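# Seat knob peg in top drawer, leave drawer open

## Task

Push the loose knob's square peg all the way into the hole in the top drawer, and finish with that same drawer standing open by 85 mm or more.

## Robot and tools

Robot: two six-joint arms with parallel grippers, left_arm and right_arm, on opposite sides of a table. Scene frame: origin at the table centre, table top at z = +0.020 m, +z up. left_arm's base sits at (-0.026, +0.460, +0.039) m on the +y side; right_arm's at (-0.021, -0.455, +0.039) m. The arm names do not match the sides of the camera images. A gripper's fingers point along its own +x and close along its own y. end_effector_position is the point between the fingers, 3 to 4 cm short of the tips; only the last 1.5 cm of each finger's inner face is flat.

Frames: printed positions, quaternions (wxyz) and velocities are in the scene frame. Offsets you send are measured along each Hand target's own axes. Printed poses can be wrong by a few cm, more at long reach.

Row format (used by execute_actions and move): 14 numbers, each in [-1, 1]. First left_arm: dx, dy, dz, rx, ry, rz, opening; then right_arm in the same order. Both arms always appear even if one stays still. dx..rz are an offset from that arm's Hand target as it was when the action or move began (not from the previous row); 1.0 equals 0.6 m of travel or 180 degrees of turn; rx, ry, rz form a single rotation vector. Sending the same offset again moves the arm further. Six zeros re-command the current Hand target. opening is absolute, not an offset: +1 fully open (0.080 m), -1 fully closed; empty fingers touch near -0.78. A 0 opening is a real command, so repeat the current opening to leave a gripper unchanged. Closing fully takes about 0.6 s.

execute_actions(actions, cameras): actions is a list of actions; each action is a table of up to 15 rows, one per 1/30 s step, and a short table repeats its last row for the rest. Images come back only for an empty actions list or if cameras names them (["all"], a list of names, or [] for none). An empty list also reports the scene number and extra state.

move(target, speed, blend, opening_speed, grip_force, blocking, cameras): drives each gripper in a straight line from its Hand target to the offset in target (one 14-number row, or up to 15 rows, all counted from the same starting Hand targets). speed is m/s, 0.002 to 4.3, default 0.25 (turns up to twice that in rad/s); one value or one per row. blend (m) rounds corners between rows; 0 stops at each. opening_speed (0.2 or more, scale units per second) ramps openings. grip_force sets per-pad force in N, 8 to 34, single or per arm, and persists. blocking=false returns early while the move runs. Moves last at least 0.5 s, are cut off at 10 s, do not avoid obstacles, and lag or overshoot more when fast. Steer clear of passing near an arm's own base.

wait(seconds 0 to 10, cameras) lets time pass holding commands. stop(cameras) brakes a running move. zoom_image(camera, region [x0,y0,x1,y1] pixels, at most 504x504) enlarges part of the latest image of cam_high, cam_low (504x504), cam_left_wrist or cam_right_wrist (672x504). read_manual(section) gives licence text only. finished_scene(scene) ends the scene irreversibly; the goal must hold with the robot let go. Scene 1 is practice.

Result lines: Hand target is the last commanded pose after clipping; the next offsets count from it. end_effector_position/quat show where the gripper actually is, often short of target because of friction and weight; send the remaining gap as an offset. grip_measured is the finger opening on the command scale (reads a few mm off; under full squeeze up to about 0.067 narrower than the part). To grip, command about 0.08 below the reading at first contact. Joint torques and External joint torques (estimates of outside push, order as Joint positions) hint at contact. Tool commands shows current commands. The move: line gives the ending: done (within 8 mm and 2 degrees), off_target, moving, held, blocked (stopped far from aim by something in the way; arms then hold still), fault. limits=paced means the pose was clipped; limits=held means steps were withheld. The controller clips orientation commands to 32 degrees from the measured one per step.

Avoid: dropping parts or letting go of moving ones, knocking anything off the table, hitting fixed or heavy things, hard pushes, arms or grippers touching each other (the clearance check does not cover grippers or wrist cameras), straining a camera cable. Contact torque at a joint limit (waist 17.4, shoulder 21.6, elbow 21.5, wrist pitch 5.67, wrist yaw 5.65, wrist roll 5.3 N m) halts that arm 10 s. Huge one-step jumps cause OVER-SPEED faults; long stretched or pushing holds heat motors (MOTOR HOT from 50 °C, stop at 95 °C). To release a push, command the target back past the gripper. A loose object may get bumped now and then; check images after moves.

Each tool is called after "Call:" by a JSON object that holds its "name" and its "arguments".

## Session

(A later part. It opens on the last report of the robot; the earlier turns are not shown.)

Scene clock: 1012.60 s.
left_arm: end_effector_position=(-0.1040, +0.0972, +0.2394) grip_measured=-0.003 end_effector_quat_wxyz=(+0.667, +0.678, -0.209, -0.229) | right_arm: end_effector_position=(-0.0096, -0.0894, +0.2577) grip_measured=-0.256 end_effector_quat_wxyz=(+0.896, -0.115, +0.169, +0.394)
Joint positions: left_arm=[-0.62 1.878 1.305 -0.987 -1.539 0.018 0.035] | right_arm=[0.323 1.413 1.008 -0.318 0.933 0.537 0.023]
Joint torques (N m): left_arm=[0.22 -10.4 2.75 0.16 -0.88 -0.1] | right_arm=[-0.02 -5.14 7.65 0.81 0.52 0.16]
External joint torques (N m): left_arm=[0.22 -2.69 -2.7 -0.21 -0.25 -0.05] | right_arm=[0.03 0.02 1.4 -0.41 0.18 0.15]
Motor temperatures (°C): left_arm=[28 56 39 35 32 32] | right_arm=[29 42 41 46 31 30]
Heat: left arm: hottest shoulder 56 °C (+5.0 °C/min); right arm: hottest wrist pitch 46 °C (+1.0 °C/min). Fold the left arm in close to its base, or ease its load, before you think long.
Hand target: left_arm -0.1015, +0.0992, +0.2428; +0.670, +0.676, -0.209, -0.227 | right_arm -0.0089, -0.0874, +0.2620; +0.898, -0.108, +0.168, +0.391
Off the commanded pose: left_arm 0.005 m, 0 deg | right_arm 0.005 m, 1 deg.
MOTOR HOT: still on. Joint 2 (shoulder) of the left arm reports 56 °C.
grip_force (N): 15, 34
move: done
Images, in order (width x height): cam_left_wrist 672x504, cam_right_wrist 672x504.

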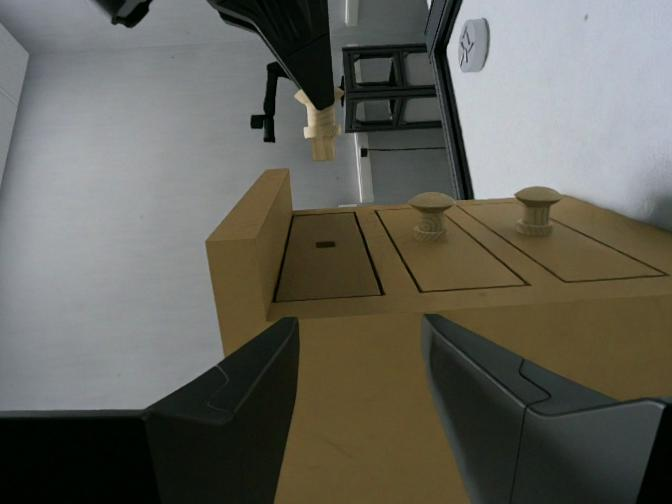

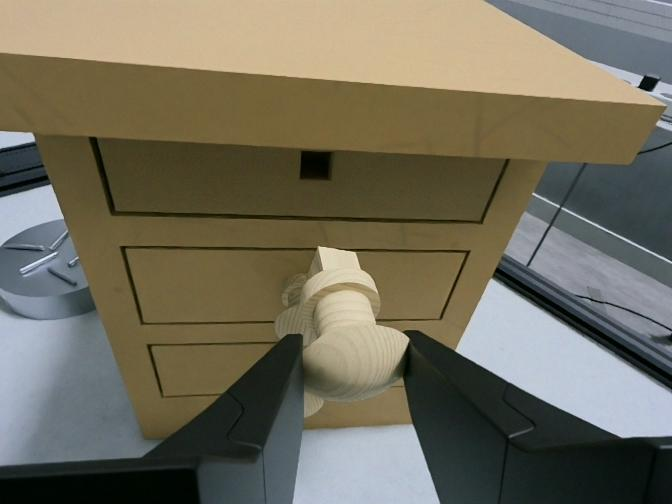

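Call:
{"name": "move", "arguments": {"target": [0,0,0,0,0,0,0.0, 0.0577,0.0047,0.0263,-0.0358,-0.0015,-0.0151,-0.35], "speed": 0.08, "cameras": ["cam_right_wrist", "cam_left_wrist"]}}

Call:
{"name": "zoom_image", "arguments": {"camera": "cam_right_wrist", "region": [276, 180, 396, 360]}}

Call:
{"name": "zoom_image", "arguments": {"camera": "cam_left_wrist", "region": [290, 170, 370, 260]}}

Scene clock: 1017.20 s.
left_arm: end_effector_position=(-0.1040, +0.0972, +0.2394) grip_measured=-0.003 end_effector_quat_wxyz=(+0.667, +0.678, -0.209, -0.229) | right_arm: end_effector_position=(+0.0145, -0.0604, +0.2585) grip_measured=-0.256 end_effector_quat_wxyz=(+0.899, -0.167, +0.143, +0.378)
Joint positions: left_arm=[-0.62 1.878 1.305 -0.987 -1.539 0.018 0.035] | right_arm=[0.234 1.519 1.09 -0.252 0.916 0.361 0.023]
Joint torques (N m): left_arm=[0.21 -10.4 2.77 0.17 -0.88 -0.1] | right_arm=[-0.25 -5.64 7.62 1.24 0.28 -0.13]
External joint torques (N m): left_arm=[0.16 -2.68 -2.66 -0.19 -0.24 -0.05] | right_arm=[-0.29 0.23 1.39 -0.01 -0.02 -0.14]
Motor temperatures (°C): left_arm=[28 56 39 35 32 32] | right_arm=[29 41 42 45 31 30]
Heat: left arm: hottest shoulder 56 °C (+5.1 °C/min); right arm: hottest wrist pitch 45 °C (+0.0 °C/min). Fold the left arm in close to its base, or ease its load, before you think long.
Hand target: left_arm -0.1015, +0.0992, +0.2428; +0.670, +0.676, -0.209, -0.227 | right_arm +0.0145, -0.0573, +0.2628; +0.900, -0.162, +0.142, +0.379
Off the commanded pose: left_arm 0.005 m, 0 deg | right_arm 0.005 m, 1 deg.
MOTOR HOT: still on. Joint 2 (shoulder) of the left arm reports 56 °C.
grip_force (N): 15, 34
move: done
Images, in order (width x height): cam_left_wrist 672x504, cam_right_wrist 672x504.

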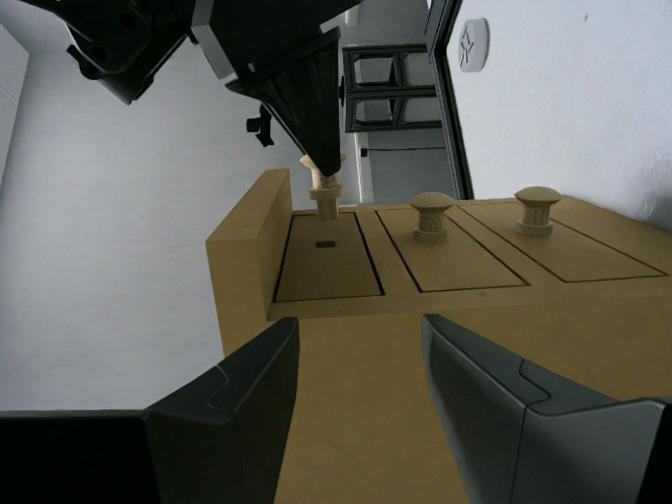

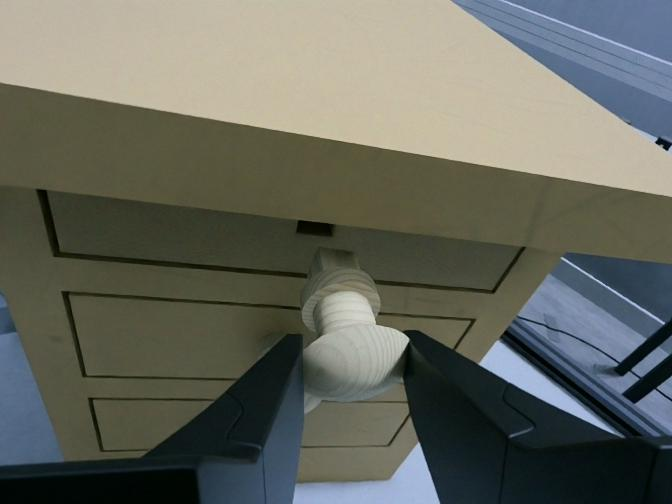

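Scaled by 2.800 from the camera's 672x504 image, which has a finer 960x720 frame.

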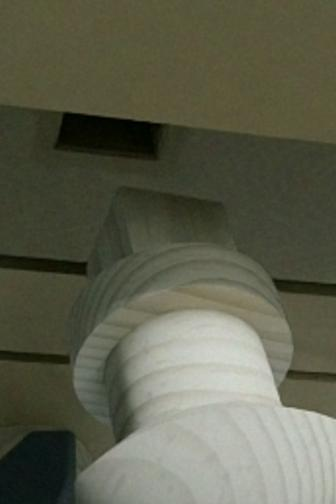

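Scaled by 5.600 from the camera's 672x504 image, which has a finer 960x720 frame.

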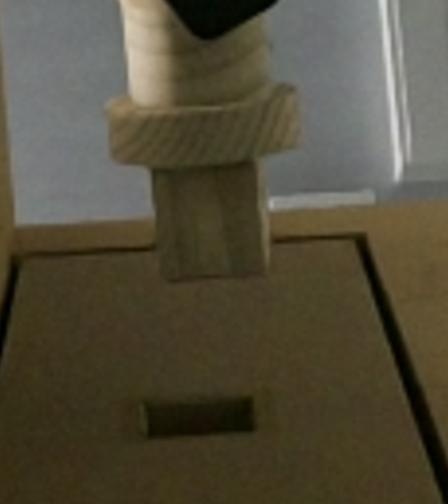

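Call:
{"name": "zoom_image", "arguments": {"camera": "cam_left_wrist", "region": [304, 180, 349, 260]}}

Call:
{"name": "zoom_image", "arguments": {"camera": "cam_right_wrist", "region": [290, 210, 362, 282]}}

Scaled by 6.300 from the camera's 672x504 image, which has a finer 960x720 frame.

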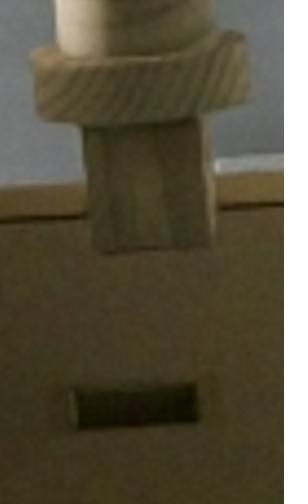

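Scaled by 7.000 from the camera's 672x504 image, which has a finer 960x720 frame.

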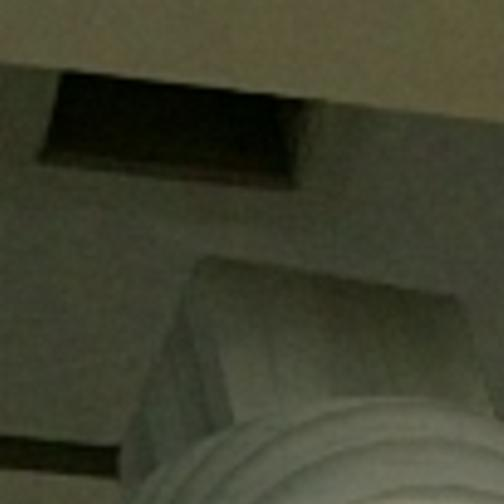

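Call:
{"name": "zoom_image", "arguments": {"camera": "cam_left_wrist", "region": [390, 170, 590, 270]}}

Scaled by 2.520 from the camera's 672x504 image, which has a finer 960x720 frame.

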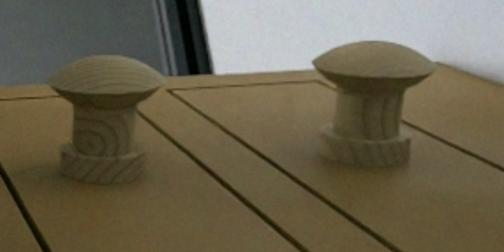

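Call:
{"name": "move", "arguments": {"target": [0,0,0,0,0,0,0.0, -0.0014,0.0083,0.0025,-0.0211,-0.0091,-0.0106,-0.35], "speed": 0.05, "cameras": ["cam_right_wrist", "cam_left_wrist"]}}

Call:
{"name": "zoom_image", "arguments": {"camera": "cam_left_wrist", "region": [304, 180, 349, 260]}}

Call:
{"name": "zoom_image", "arguments": {"camera": "cam_right_wrist", "region": [290, 210, 362, 282]}}

Scene clock: 1025.53 s.
left_arm: end_effector_position=(-0.1040, +0.0972, +0.2394) grip_measured=-0.003 end_effector_quat_wxyz=(+0.667, +0.678, -0.209, -0.229) | right_arm: end_effector_position=(+0.0116, -0.0567, +0.2590) grip_measured=-0.256 end_effector_quat_wxyz=(+0.901, -0.194, +0.116, +0.370)
Joint positions: left_arm=[-0.62 1.878 1.305 -0.987 -1.539 0.018 0.035] | right_arm=[0.251 1.546 1.097 -0.222 0.967 0.294 0.023]
Joint torques (N m): left_arm=[0.22 -10.41 2.76 0.17 -0.88 -0.1] | right_arm=[0.15 -5.98 7.81 1.25 0.49 -0.1]
External joint torques (N m): left_arm=[0.21 -2.78 -2.59 -0.18 -0.25 -0.05] | right_arm=[0.14 -0.08 1.71 0.04 0.18 -0.11]
Motor temperatures (°C): left_arm=[28 56 39 34 32 32] | right_arm=[29 40 42 45 31 30]
Heat: left arm: hottest shoulder 56 °C (+4.0 °C/min); right arm: hottest wrist pitch 45 °C (+0.0 °C/min). Fold the left arm in close to its base, or ease its load, before you think long.
Hand target: left_arm -0.1015, +0.0992, +0.2428; +0.670, +0.676, -0.209, -0.227 | right_arm +0.0105, -0.0540, +0.2637; +0.902, -0.188, +0.113, +0.371
Off the commanded pose: left_arm 0.005 m, 0 deg | right_arm 0.005 m, 1 deg.
MOTOR HOT: still on. Joint 2 (shoulder) of the left arm reports 56 °C.
grip_force (N): 15, 34
move: done
Images, in order (width x height): cam_left_wrist 672x504, cam_right_wrist 672x504.

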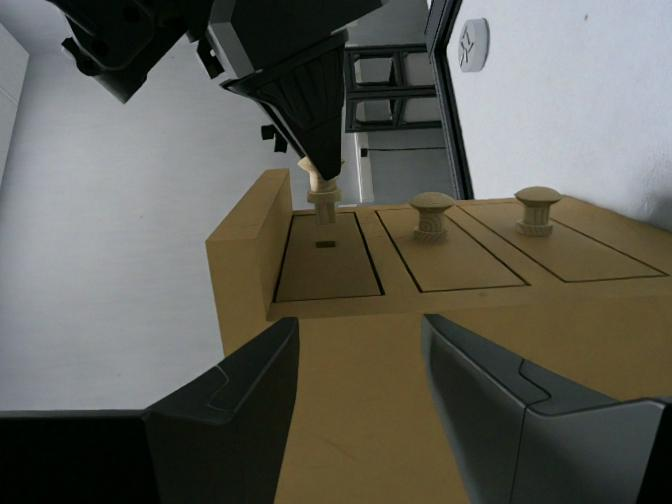

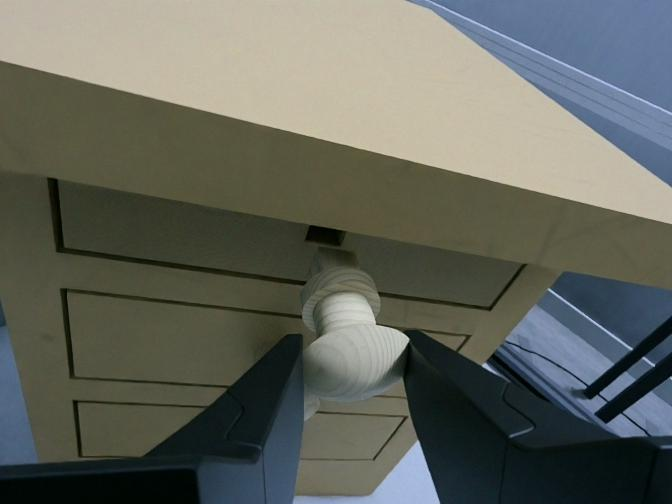

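Scaled by 6.300 from the camera's 672x504 image, which has a finer 960x720 frame.

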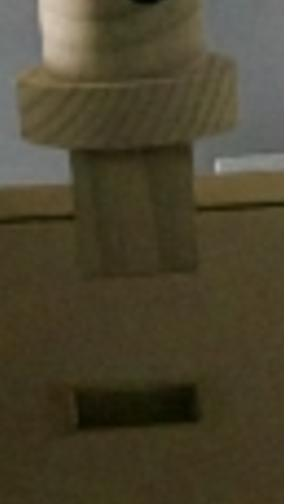

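Scaled by 7.000 from the camera's 672x504 image, which has a finer 960x720 frame.

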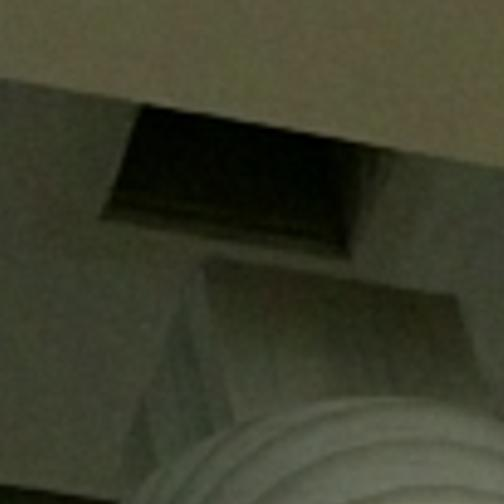

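Call:
{"name": "move", "arguments": {"target": [0,0,0,0,0,0,0.0, 0.0181,0.0005,0.0085,0,0,0,-0.35], "speed": 0.05, "cameras": ["cam_right_wrist", "cam_left_wrist"]}}

Call:
{"name": "zoom_image", "arguments": {"camera": "cam_left_wrist", "region": [304, 190, 349, 260]}}

Call:
{"name": "zoom_image", "arguments": {"camera": "cam_right_wrist", "region": [290, 210, 362, 282]}}

Scene clock: 1027.20 s.
left_arm: end_effector_position=(-0.1040, +0.0972, +0.2394) grip_measured=-0.003 end_effector_quat_wxyz=(+0.667, +0.678, -0.209, -0.229) | right_arm: end_effector_position=(+0.0180, -0.0478, +0.2603) grip_measured=-0.256 end_effector_quat_wxyz=(+0.901, -0.194, +0.115, +0.370)
Joint positions: left_arm=[-0.62 1.878 1.305 -0.987 -1.539 0.018 0.035] | right_arm=[0.226 1.57 1.118 -0.194 0.95 0.263 0.023]
Joint torques (N m): left_arm=[0.21 -10.4 2.77 0.16 -0.88 -0.1] | right_arm=[-0.19 -5.98 7.8 1.26 0.28 -0.11]
External joint torques (N m): left_arm=[0.25 -2.58 -2.7 -0.19 -0.24 -0.05] | right_arm=[-0.18 0.18 1.63 0.01 -0.03 -0.13]
Motor temperatures (°C): left_arm=[28 57 39 34 32 32] | right_arm=[29 40 43 45 31 30]
Heat: left arm: hottest shoulder 57 °C (+5.1 °C/min); right arm: hottest wrist pitch 45 °C (+0.0 °C/min). Fold the left arm in close to its base, or ease its load, before you think long.
Hand target: left_arm -0.1015, +0.0992, +0.2428; +0.670, +0.676, -0.209, -0.227 | right_arm +0.0182, -0.0448, +0.2645; +0.902, -0.188, +0.113, +0.371
Off the commanded pose: left_arm 0.005 m, 0 deg | right_arm 0.005 m, 1 deg.
MOTOR HOT: still on. Joint 2 (shoulder) of the left arm reports 57 °C.
grip_force (N): 15, 34
move: done
Images, in order (width x height): cam_left_wrist 672x504, cam_right_wrist 672x504.

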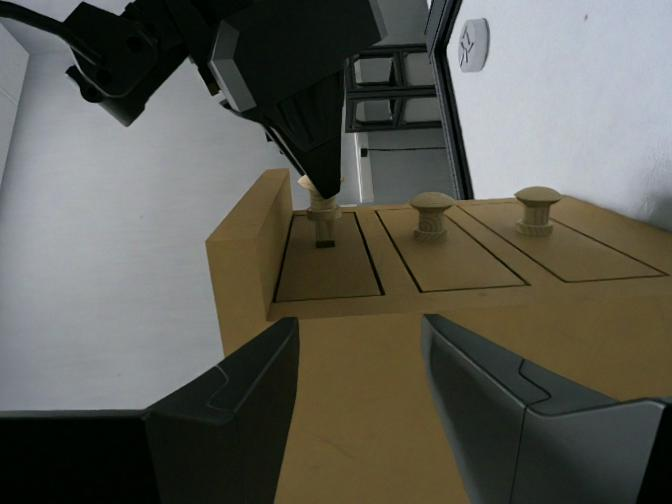

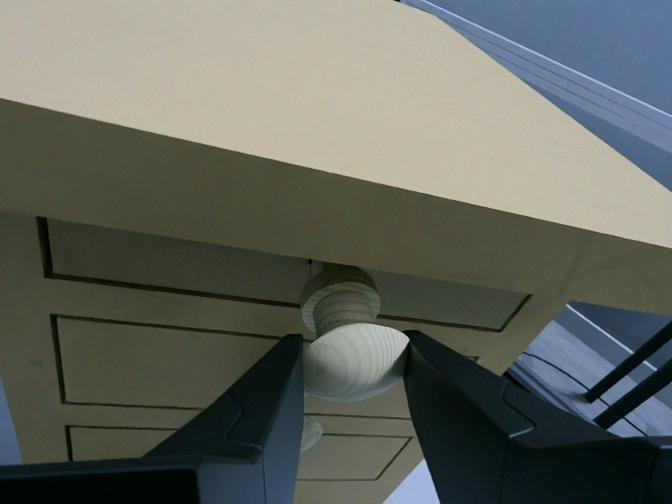

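Scaled by 7.200 from the camera's 672x504 image, which has a finer 960x720 frame.

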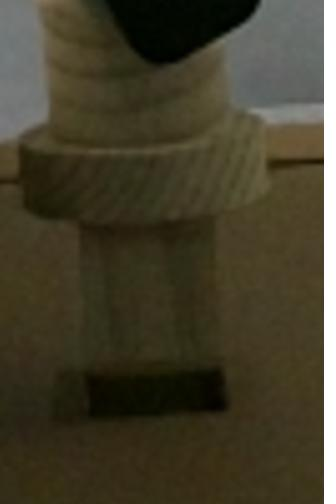

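Scaled by 7.000 from the camera's 672x504 image, which has a finer 960x720 frame.

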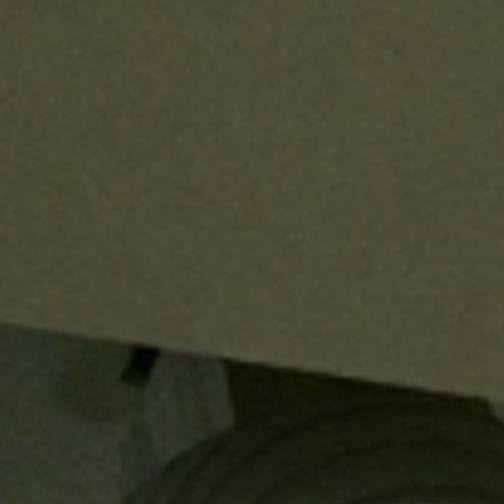

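Call:
{"name": "move", "arguments": {"target": [0,0,0,0,0,0,0.0, 0.0080,0.0005,0.0025,0,0,0,-0.35], "speed": 0.03, "cameras": ["cam_left_wrist"]}}

Call:
{"name": "zoom_image", "arguments": {"camera": "cam_left_wrist", "region": [304, 190, 349, 260]}}

Scene clock: 1028.33 s.
left_arm: end_effector_position=(-0.1040, +0.0972, +0.2394) grip_measured=-0.003 end_effector_quat_wxyz=(+0.667, +0.678, -0.209, -0.229) | right_arm: end_effector_position=(+0.0212, -0.0440, +0.2601) grip_measured=-0.256 end_effector_quat_wxyz=(+0.901, -0.194, +0.115, +0.370)
Joint positions: left_arm=[-0.62 1.878 1.305 -0.987 -1.539 0.018 0.035] | right_arm=[0.214 1.581 1.126 -0.18 0.94 0.251 0.023]
Joint torques (N m): left_arm=[0.22 -10.4 2.76 0.16 -0.88 -0.1] | right_arm=[-0.32 -6.34 7.46 1.29 0.3 -0.06]
External joint torques (N m): left_arm=[0.27 -2.68 -2.7 -0.21 -0.24 -0.05] | right_arm=[-0.28 -0.08 1.29 0.04 0 -0.08]
Motor temperatures (°C): left_arm=[28 57 39 34 32 32] | right_arm=[29 40 43 45 31 30]
Heat: left arm: hottest shoulder 57 °C (+5.1 °C/min); right arm: hottest wrist pitch 45 °C (+0.0 °C/min). Fold the left arm in close to its base, or ease its load, before you think long.
Hand target: left_arm -0.1015, +0.0992, +0.2428; +0.670, +0.676, -0.209, -0.227 | right_arm +0.0215, -0.0409, +0.2641; +0.902, -0.188, +0.113, +0.371
Off the commanded pose: left_arm 0.005 m, 0 deg | right_arm 0.005 m, 1 deg.
MOTOR HOT: still on. Joint 2 (shoulder) of the left arm reports 57 °C.
grip_force (N): 15, 34
move: done
Images, in order (width x height): cam_left_wrist 672x504.

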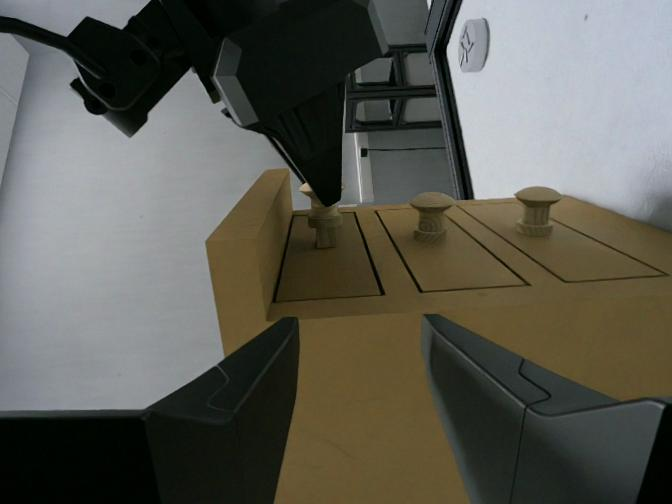

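Scaled by 7.200 from the camera's 672x504 image, which has a finer 960x720 frame.

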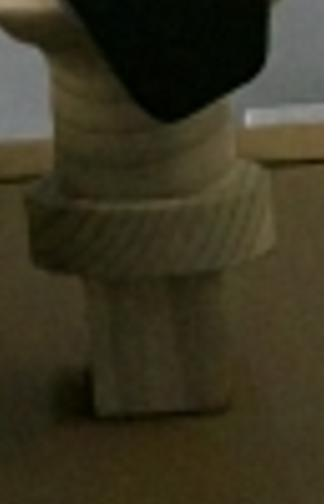

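Call:
{"name": "move", "arguments": {"target": [0,0,0,0,0,0,0.0, 0.0044,0.0001,0.0022,0,0,0,-0.35], "speed": 0.02, "cameras": ["cam_left_wrist"]}}

Call:
{"name": "zoom_image", "arguments": {"camera": "cam_left_wrist", "region": [304, 190, 349, 260]}}

Scene clock: 1029.33 s.
left_arm: end_effector_position=(-0.1040, +0.0972, +0.2394) grip_measured=-0.003 end_effector_quat_wxyz=(+0.667, +0.678, -0.209, -0.229) | right_arm: end_effector_position=(+0.0224, -0.0434, +0.2601) grip_measured=-0.256 end_effector_quat_wxyz=(+0.901, -0.196, +0.114, +0.369)
Joint positions: left_arm=[-0.62 1.878 1.305 -0.987 -1.539 0.018 0.035] | right_arm=[0.211 1.583 1.128 -0.179 0.94 0.244 0.023]
Joint torques (N m): left_arm=[0.23 -10.4 2.76 0.17 -0.88 -0.11] | right_arm=[-0.63 -5.54 7.98 1.51 0.05 -0.09]
External joint torques (N m): left_arm=[0.23 -2.65 -2.66 -0.18 -0.24 -0.05] | right_arm=[-0.63 0.72 1.78 0.24 -0.24 -0.1]
Motor temperatures (°C): left_arm=[28 57 39 34 32 32] | right_arm=[29 40 43 45 31 30]
Heat: left arm: hottest shoulder 57 °C (+5.1 °C/min); right arm: hottest wrist pitch 45 °C (+0.0 °C/min). Fold the left arm in close to its base, or ease its load, before you think long.
Hand target: left_arm -0.1015, +0.0992, +0.2428; +0.670, +0.676, -0.209, -0.227 | right_arm +0.0234, -0.0387, +0.2643; +0.902, -0.188, +0.113, +0.371
Off the commanded pose: left_arm 0.005 m, 0 deg | right_arm 0.006 m, 1 deg.
MOTOR HOT: still on. Joint 2 (shoulder) of the left arm reports 57 °C.
grip_force (N): 15, 34
move: done
Images, in order (width x height): cam_left_wrist 672x504.

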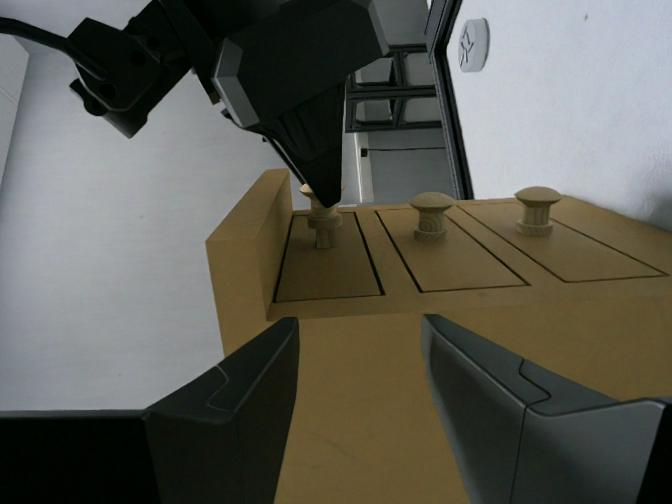

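Scaled by 7.200 from the camera's 672x504 image, which has a finer 960x720 frame.

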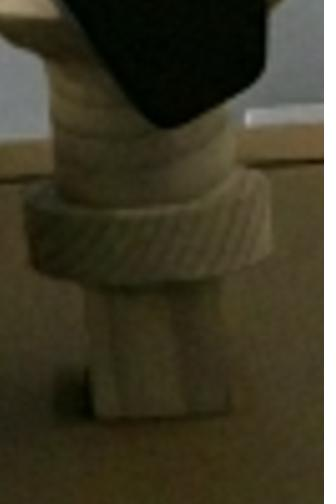

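Call:
{"name": "move", "arguments": {"target": [0,0,0,0,0,0,0.0,0.004315,-0.002161,0.002963,0,0,0,-0.35], "speed": 0.02, "grip_force": [15,34], "cameras": ["cam_left_wrist","cam_right_wrist"]}}

Call:
{"name": "zoom_image", "arguments": {"camera": "cam_left_wrist", "region": [304, 190, 349, 260]}}

Scene clock: 1031.03 s.
left_arm: end_effector_position=(-0.1040, +0.0972, +0.2394) grip_measured=-0.003 end_effector_quat_wxyz=(+0.667, +0.678, -0.209, -0.229) | right_arm: end_effector_position=(+0.0239, -0.0429, +0.2605) grip_measured=-0.256 end_effector_quat_wxyz=(+0.901, -0.198, +0.113, +0.369)
Joint positions: left_arm=[-0.62 1.878 1.305 -0.987 -1.539 0.018 0.035] | right_arm=[0.206 1.583 1.129 -0.176 0.936 0.235 0.023]
Joint torques (N m): left_arm=[0.22 -10.41 2.76 0.16 -0.89 -0.1] | right_arm=[-0.99 -5.46 8.59 1.67 0 -0.11]
External joint torques (N m): left_arm=[0.17 -2.72 -2.64 -0.19 -0.25 -0.05] | right_arm=[-0.98 0.83 2.37 0.4 -0.29 -0.13]
Motor temperatures (°C): left_arm=[28 57 39 34 32 32] | right_arm=[29 40 43 46 31 30]
Heat: left arm: hottest shoulder 57 °C (+5.1 °C/min); right arm: hottest wrist pitch 46 °C (+1.0 °C/min). Fold the left arm in close to its base, or ease its load, before you think long.
Hand target: left_arm -0.1015, +0.0992, +0.2428; +0.670, +0.676, -0.209, -0.227 | right_arm +0.0262, -0.0372, +0.2655; +0.902, -0.188, +0.113, +0.371
Off the commanded pose: left_arm 0.005 m, 0 deg | right_arm 0.008 m, 1 deg.
MOTOR HOT: still on. Joint 2 (shoulder) of the left arm reports 57 °C.
grip_force (N): 15, 34
move: done
Images, in order (width x height): cam_left_wrist 672x504, cam_right_wrist 672x504.

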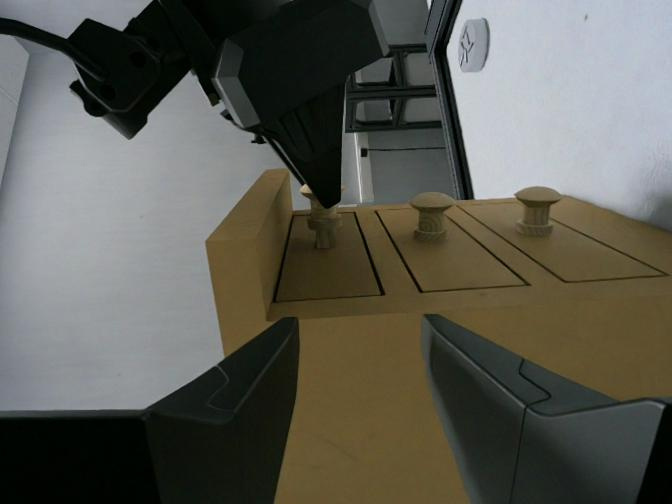

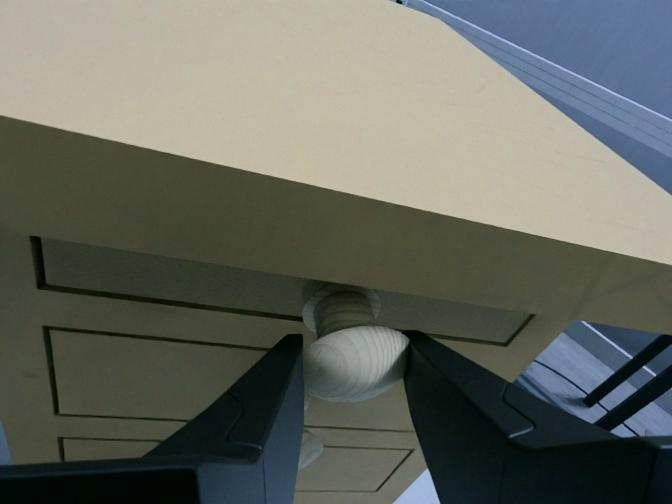

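Scaled by 7.200 from the camera's 672x504 image, which has a finer 960x720 frame.

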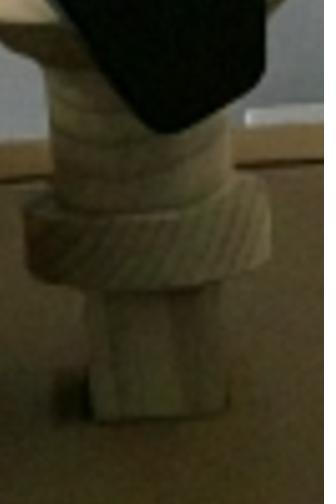

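Call:
{"name": "move", "arguments": {"target": [0,0,0,0,0,0,0.0,0.004315,-0.002161,0.002963,0,0,0,-0.35], "speed": 0.02, "grip_force": [15,34], "cameras": ["cam_left_wrist","cam_right_wrist"]}}

Call:
{"name": "zoom_image", "arguments": {"camera": "cam_left_wrist", "region": [304, 190, 349, 260]}}

Scene clock: 1032.10 s.
left_arm: end_effector_position=(-0.1040, +0.0972, +0.2394) grip_measured=-0.003 end_effector_quat_wxyz=(+0.667, +0.678, -0.209, -0.229) | right_arm: end_effector_position=(+0.0255, -0.0428, +0.2601) grip_measured=-0.256 end_effector_quat_wxyz=(+0.900, -0.202, +0.113, +0.369)
Joint positions: left_arm=[-0.62 1.878 1.305 -0.987 -1.539 0.018 0.035] | right_arm=[0.201 1.583 1.129 -0.176 0.931 0.226 0.023]
Joint torques (N m): left_arm=[0.21 -10.41 2.76 0.16 -0.88 -0.1] | right_arm=[-1.22 -5.26 9 1.97 -0.07 -0.11]
External joint torques (N m): left_arm=[0.21 -2.7 -2.67 -0.2 -0.25 -0.05] | right_arm=[-1.22 0.92 2.89 0.72 -0.35 -0.13]
Motor temperatures (°C): left_arm=[28 57 39 34 32 32] | right_arm=[29 40 43 46 31 30]
Heat: left arm: hottest shoulder 57 °C (+5.1 °C/min); right arm: hottest wrist pitch 46 °C (+1.0 °C/min). Fold the left arm in close to its base, or ease its load, before you think long.
Hand target: left_arm -0.1015, +0.0992, +0.2428; +0.670, +0.676, -0.209, -0.227 | right_arm +0.0291, -0.0357, +0.2665; +0.902, -0.188, +0.113, +0.371
Off the commanded pose: left_arm 0.005 m, 0 deg | right_arm 0.010 m, 2 deg.
MOTOR HOT: still on. Joint 2 (shoulder) of the left arm reports 57 °C.
grip_force (N): 15, 34
move: off_target (right_arm)
Images, in order (width x height): cam_left_wrist 672x504, cam_right_wrist 672x504.

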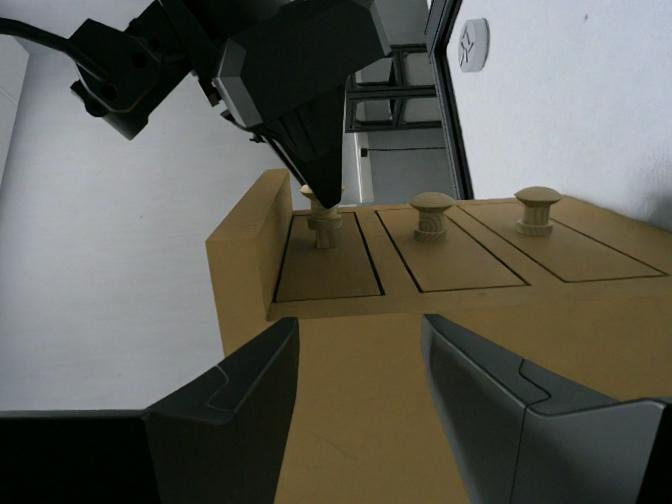

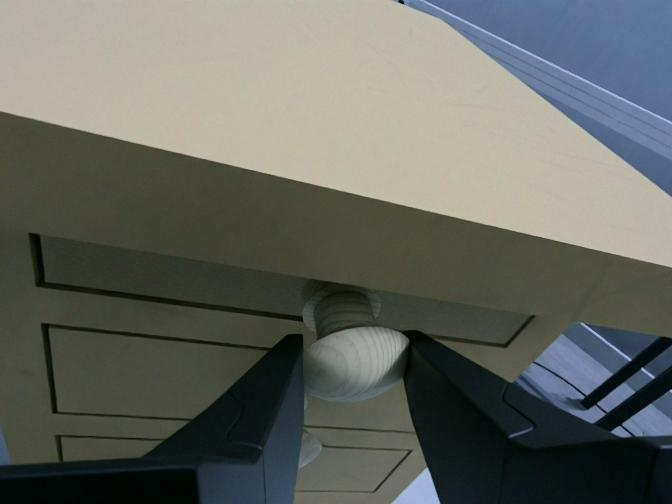

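Scaled by 7.200 from the camera's 672x504 image, which has a finer 960x720 frame.

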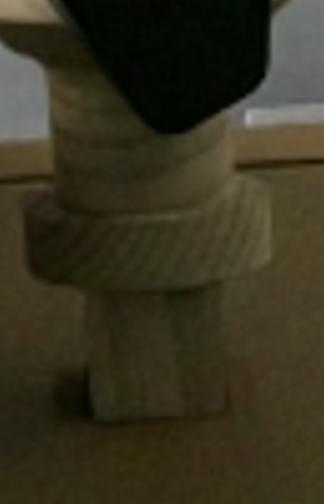

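Call:
{"name": "zoom_image", "arguments": {"camera": "cam_left_wrist", "region": [306, 226, 346, 256]}}

Call:
{"name": "zoom_image", "arguments": {"camera": "cam_right_wrist", "region": [290, 270, 400, 350]}}

Scaled by 12.600 from the camera's 672x504 image, which has a finer 960x720 frame.

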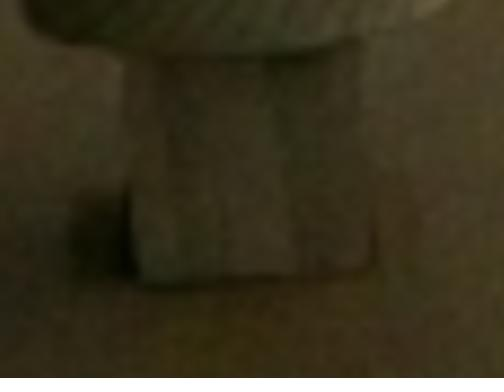

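Scaled by 4.582 from the camera's 672x504 image, which has a finer 960x720 frame.

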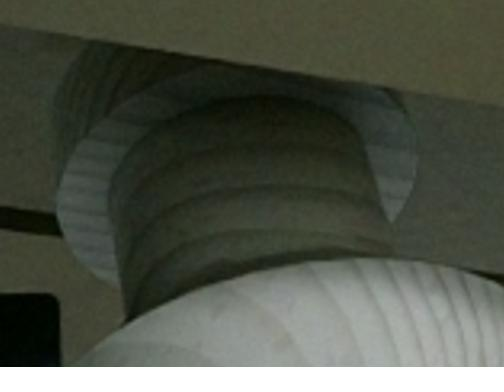

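Call:
{"name": "zoom_image", "arguments": {"camera": "cam_left_wrist", "region": [265, 195, 455, 305]}}

Call:
{"name": "zoom_image", "arguments": {"camera": "cam_left_wrist", "region": [400, 180, 590, 290]}}

Scaled by 2.653 from the camera's 672x504 image, which has a finer 960x720 frame.

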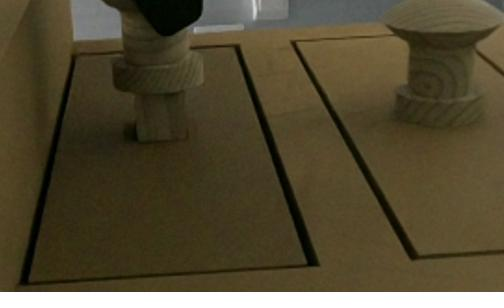

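Scaled by 2.653 from the camera's 672x504 image, which has a finer 960x720 frame.

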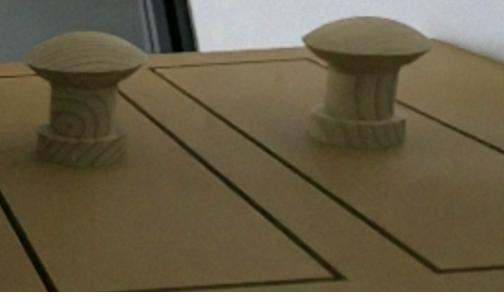

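Call:
{"name": "move", "arguments": {"target": [0,0,0,0,0,0,0.0,0.003968,0.000597,0.003519,0.0062,-0.0013,0.0018,-0.35], "speed": 0.02, "grip_force": [15,34], "cameras": ["cam_left_wrist"]}}

Call:
{"name": "zoom_image", "arguments": {"camera": "cam_left_wrist", "region": [304, 190, 349, 260]}}

Scene clock: 1038.47 s.
left_arm: end_effector_position=(-0.1040, +0.0972, +0.2394) grip_measured=-0.003 end_effector_quat_wxyz=(+0.667, +0.678, -0.209, -0.229) | right_arm: end_effector_position=(+0.0265, -0.0422, +0.2609) grip_measured=-0.256 end_effector_quat_wxyz=(+0.901, -0.198, +0.113, +0.369)
Joint positions: left_arm=[-0.62 1.878 1.305 -0.987 -1.539 0.018 0.035] | right_arm=[0.198 1.583 1.129 -0.169 0.93 0.226 0.023]
Joint torques (N m): left_arm=[0.22 -10.39 2.76 0.17 -0.88 -0.11] | right_arm=[-1.44 -5.02 9.1 2.49 -0.44 0]
External joint torques (N m): left_arm=[0.18 -2.67 -2.66 -0.19 -0.24 -0.05] | right_arm=[-1.43 1.26 2.91 1.22 -0.73 -0.01]
Motor temperatures (°C): left_arm=[28 57 39 34 32 32] | right_arm=[29 40 44 49 31 30]
Heat: left arm: hottest shoulder 57 °C (+4.0 °C/min); right arm: hottest wrist pitch 49 °C (+4.0 °C/min). Fold the left arm in close to its base, or ease its load, before you think long.
Hand target: left_arm -0.1015, +0.0992, +0.2428; +0.670, +0.676, -0.209, -0.227 | right_arm +0.0306, -0.0330, +0.2675; +0.903, -0.178, +0.116, +0.372
Off the commanded pose: left_arm 0.005 m, 0 deg | right_arm 0.012 m, 2 deg.
MOTOR HOT: still on. Joint 2 (shoulder) of the left arm reports 57 °C.
grip_force (N): 15, 34
move: off_target (right_arm)
Images, in order (width x height): cam_left_wrist 672x504.

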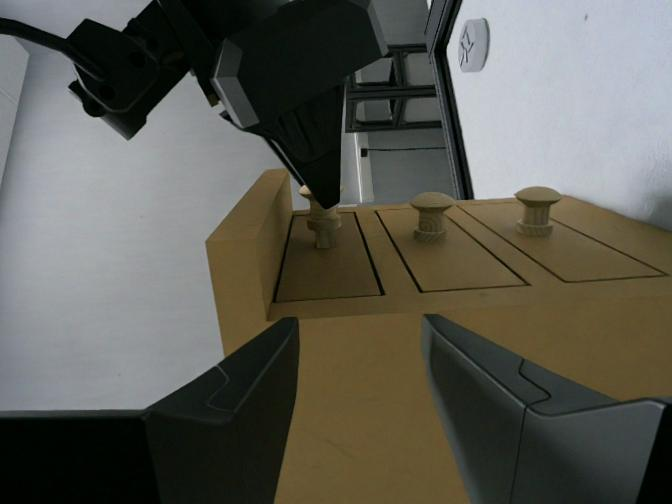

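Scaled by 7.200 from the camera's 672x504 image, which has a finer 960x720 frame.

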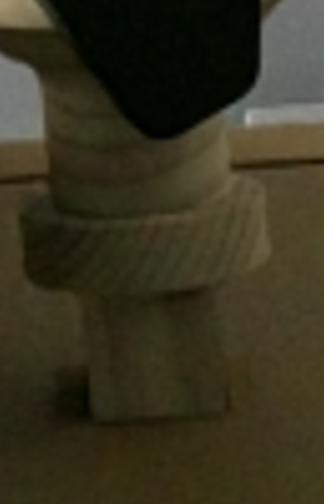

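Call:
{"name": "move", "arguments": {"target": [0,0,0,0,0,0,0.0,0.0058,-0.00001,0.00349,0,0,0,-0.35], "speed": 0.02, "grip_force": [15,34], "cameras": ["cam_left_wrist","cam_right_wrist"]}}

Call:
{"name": "zoom_image", "arguments": {"camera": "cam_left_wrist", "region": [304, 190, 349, 260]}}

Scene clock: 1039.67 s.
left_arm: end_effector_position=(-0.1040, +0.0972, +0.2394) grip_measured=-0.003 end_effector_quat_wxyz=(+0.667, +0.678, -0.209, -0.229) | right_arm: end_effector_position=(+0.0281, -0.0420, +0.2604) grip_measured=-0.256 end_effector_quat_wxyz=(+0.901, -0.199, +0.113, +0.367)
Joint positions: left_arm=[-0.62 1.878 1.305 -0.987 -1.539 0.018 0.035] | right_arm=[0.194 1.585 1.129 -0.168 0.929 0.224 0.023]
Joint torques (N m): left_arm=[0.21 -10.4 2.76 0.17 -0.88 -0.11] | right_arm=[-1.94 -3.93 10.17 2.72 -0.68 -0.13]
External joint torques (N m): left_arm=[0.25 -2.64 -2.67 -0.19 -0.24 -0.06] | right_arm=[-1.91 2.16 4.13 1.49 -0.96 -0.15]
Motor temperatures (°C): left_arm=[28 57 39 34 32 32] | right_arm=[29 40 44 49 31 30]
Heat: left arm: hottest shoulder 57 °C (+3.0 °C/min); right arm: hottest wrist pitch 49 °C (+3.0 °C/min). Fold the left arm in close to its base, or ease its load, before you think long.
Hand target: left_arm -0.1015, +0.0992, +0.2428; +0.670, +0.676, -0.209, -0.227 | right_arm +0.0332, -0.0300, +0.2682; +0.903, -0.178, +0.116, +0.372
Off the commanded pose: left_arm 0.005 m, 0 deg | right_arm 0.015 m, 3 deg.
MOTOR HOT: still on. Joint 2 (shoulder) of the left arm reports 57 °C.
grip_force (N): 15, 34
move: off_target (right_arm)
Images, in order (width x height): cam_left_wrist 672x504, cam_right_wrist 672x504.

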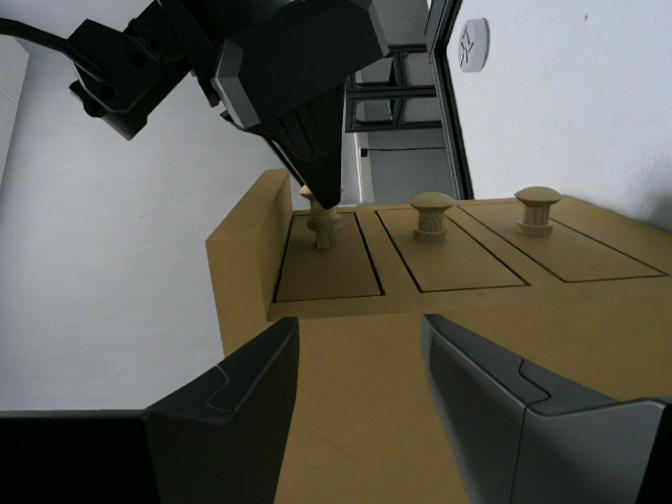

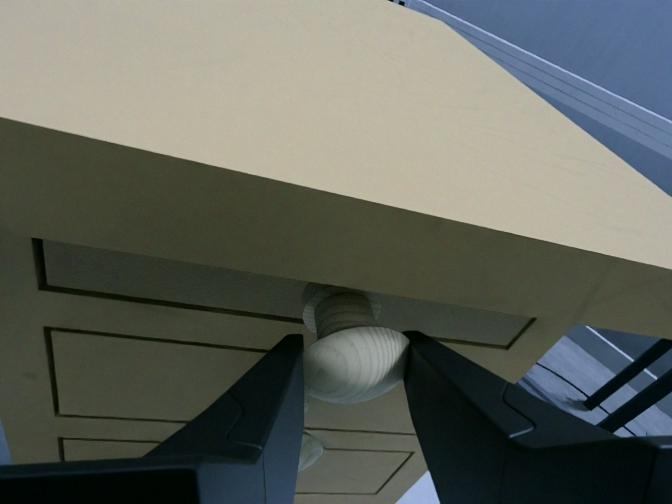

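Scaled by 7.200 from the camera's 672x504 image, which has a finer 960x720 frame.

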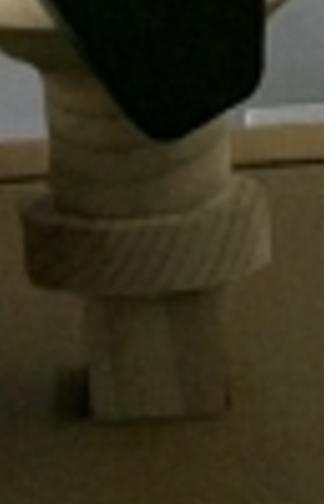

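Call:
{"name": "move", "arguments": {"target": [0,0,0,0,0,0,0.0,0.000995,-0.007245,-0.00167,0,0,0,-0.35], "speed": 0.02, "grip_force": [15,34], "cameras": ["cam_left_wrist","cam_right_wrist"]}}

Call:
{"name": "zoom_image", "arguments": {"camera": "cam_left_wrist", "region": [304, 190, 349, 260]}}

Scene clock: 1042.77 s.
left_arm: end_effector_position=(-0.1040, +0.0972, +0.2394) grip_measured=-0.003 end_effector_quat_wxyz=(+0.667, +0.678, -0.209, -0.229) | right_arm: end_effector_position=(+0.0296, -0.0419, +0.2610) grip_measured=-0.256 end_effector_quat_wxyz=(+0.901, -0.200, +0.112, +0.367)
Joint positions: left_arm=[-0.62 1.878 1.305 -0.987 -1.539 0.018 0.035] | right_arm=[0.189 1.584 1.129 -0.165 0.926 0.216 0.023]
Joint torques (N m): left_arm=[0.22 -10.4 2.77 0.17 -0.88 -0.11] | right_arm=[-2.24 -5.57 8.65 3.04 -0.85 -0.1]
External joint torques (N m): left_arm=[0.22 -2.63 -2.69 -0.2 -0.24 -0.05] | right_arm=[-2.23 0.78 2.4 1.75 -1.14 -0.12]
Motor temperatures (°C): left_arm=[28 57 38 34 32 32] | right_arm=[29 40 45 51 31 30]
Heat: left arm: hottest shoulder 57 °C (+3.0 °C/min); right arm: hottest wrist pitch 51 °C (+5.0 °C/min). Fold the left arm in close to its base, or ease its load, before you think long. Fold the right arm in close to its base, or ease its load, before you think long.
Hand target: left_arm -0.1015, +0.0992, +0.2428; +0.670, +0.676, -0.209, -0.227 | right_arm +0.0367, -0.0329, +0.2681; +0.903, -0.178, +0.116, +0.372
Off the commanded pose: left_arm 0.005 m, 0 deg | right_arm 0.013 m, 3 deg.
MOTOR HOT: joint 4 (wrist pitch) of the right arm reports 51 °C; the controller stops that arm at 95 °C. To cool a motor, set the load down, stop pushing, or move to a pose that needs little force.
MOTOR HOT: still on. Joint 2 (shoulder) of the left arm reports 57 °C.
grip_force (N): 15, 34
move: off_target (right_arm)
Images, in order (width x height): cam_left_wrist 672x504, cam_right_wrist 672x504.

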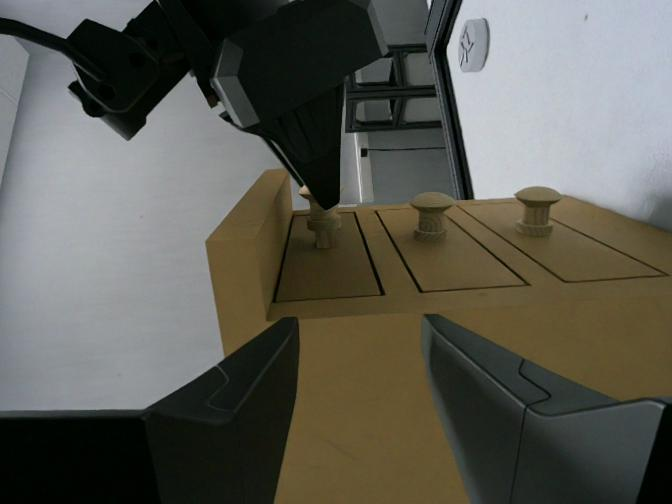

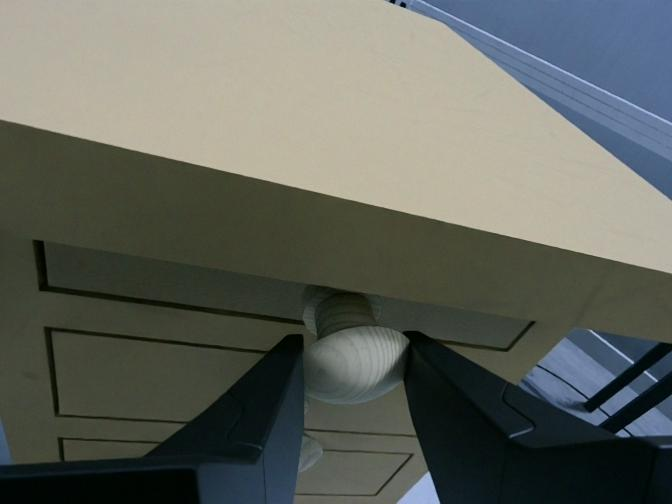

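Scaled by 7.200 from the camera's 672x504 image, which has a finer 960x720 frame.

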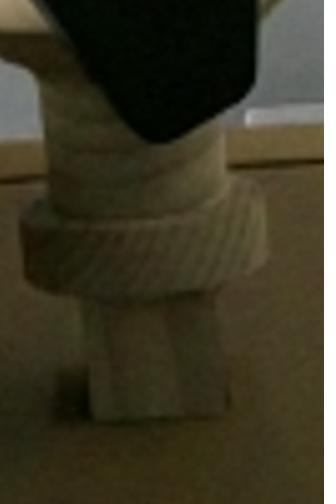

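Call:
{"name": "move", "arguments": {"target": [0,0,0,0,0,0,0.0,0.006315,-0.003877,0.002832,0,0,0,-0.35], "speed": 0.02, "grip_force": [15,34], "cameras": ["cam_left_wrist","cam_right_wrist"]}}

Call:
{"name": "zoom_image", "arguments": {"camera": "cam_left_wrist", "region": [304, 190, 349, 260]}}

Scene clock: 1044.07 s.
left_arm: end_effector_position=(-0.1040, +0.0972, +0.2394) grip_measured=-0.003 end_effector_quat_wxyz=(+0.667, +0.678, -0.209, -0.229) | right_arm: end_effector_position=(+0.0321, -0.0414, +0.2621) grip_measured=-0.256 end_effector_quat_wxyz=(+0.901, -0.201, +0.112, +0.369)
Joint positions: left_arm=[-0.62 1.878 1.305 -0.987 -1.539 0.018 0.035] | right_arm=[0.181 1.581 1.129 -0.16 0.917 0.204 0.023]
Joint torques (N m): left_arm=[0.22 -10.4 2.76 0.17 -0.88 -0.11] | right_arm=[-2.66 -4.81 8.77 3.27 -0.95 -0.15]
External joint torques (N m): left_arm=[0.22 -2.66 -2.64 -0.18 -0.24 -0.06] | right_arm=[-2.71 1.49 2.52 1.97 -1.22 -0.17]
Motor temperatures (°C): left_arm=[28 57 38 34 32 32] | right_arm=[29 40 45 51 31 30]
Heat: left arm: hottest shoulder 57 °C (+3.0 °C/min); right arm: hottest wrist pitch 51 °C (+5.1 °C/min). Fold the left arm in close to its base, or ease its load, before you think long. Fold the right arm in close to its base, or ease its load, before you think long.
Hand target: left_arm -0.1015, +0.0992, +0.2428; +0.670, +0.676, -0.209, -0.227 | right_arm +0.0411, -0.0313, +0.2689; +0.903, -0.178, +0.116, +0.372
Off the commanded pose: left_arm 0.005 m, 0 deg | right_arm 0.015 m, 3 deg.
MOTOR HOT: still on. Joint 2 (shoulder) of the left arm reports 57 °C.
MOTOR HOT: still on. Joint 4 (wrist pitch) of the right arm reports 51 °C.
grip_force (N): 15, 34
move: off_target (right_arm)
Images, in order (width x height): cam_left_wrist 672x504, cam_right_wrist 672x504.

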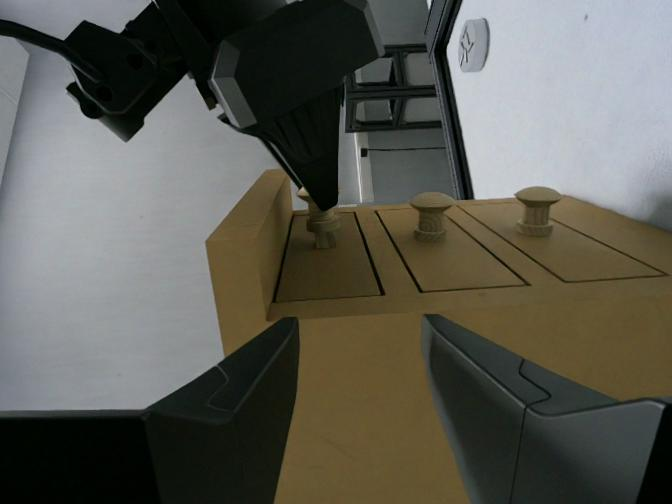

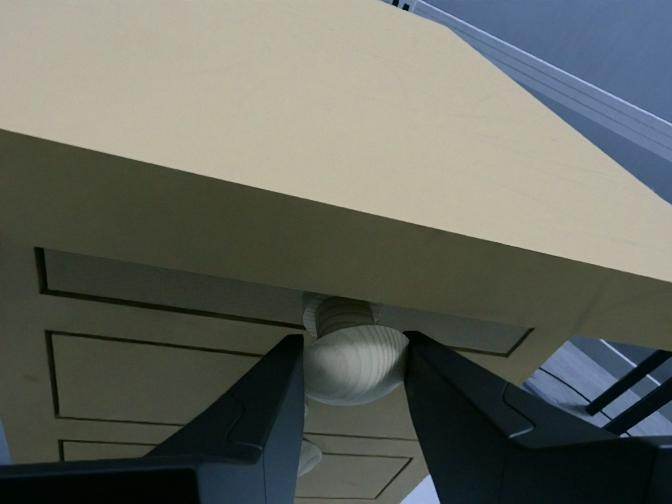

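Scaled by 7.200 from the camera's 672x504 image, which has a finer 960x720 frame.

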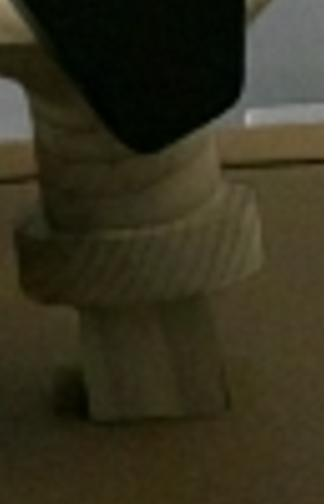

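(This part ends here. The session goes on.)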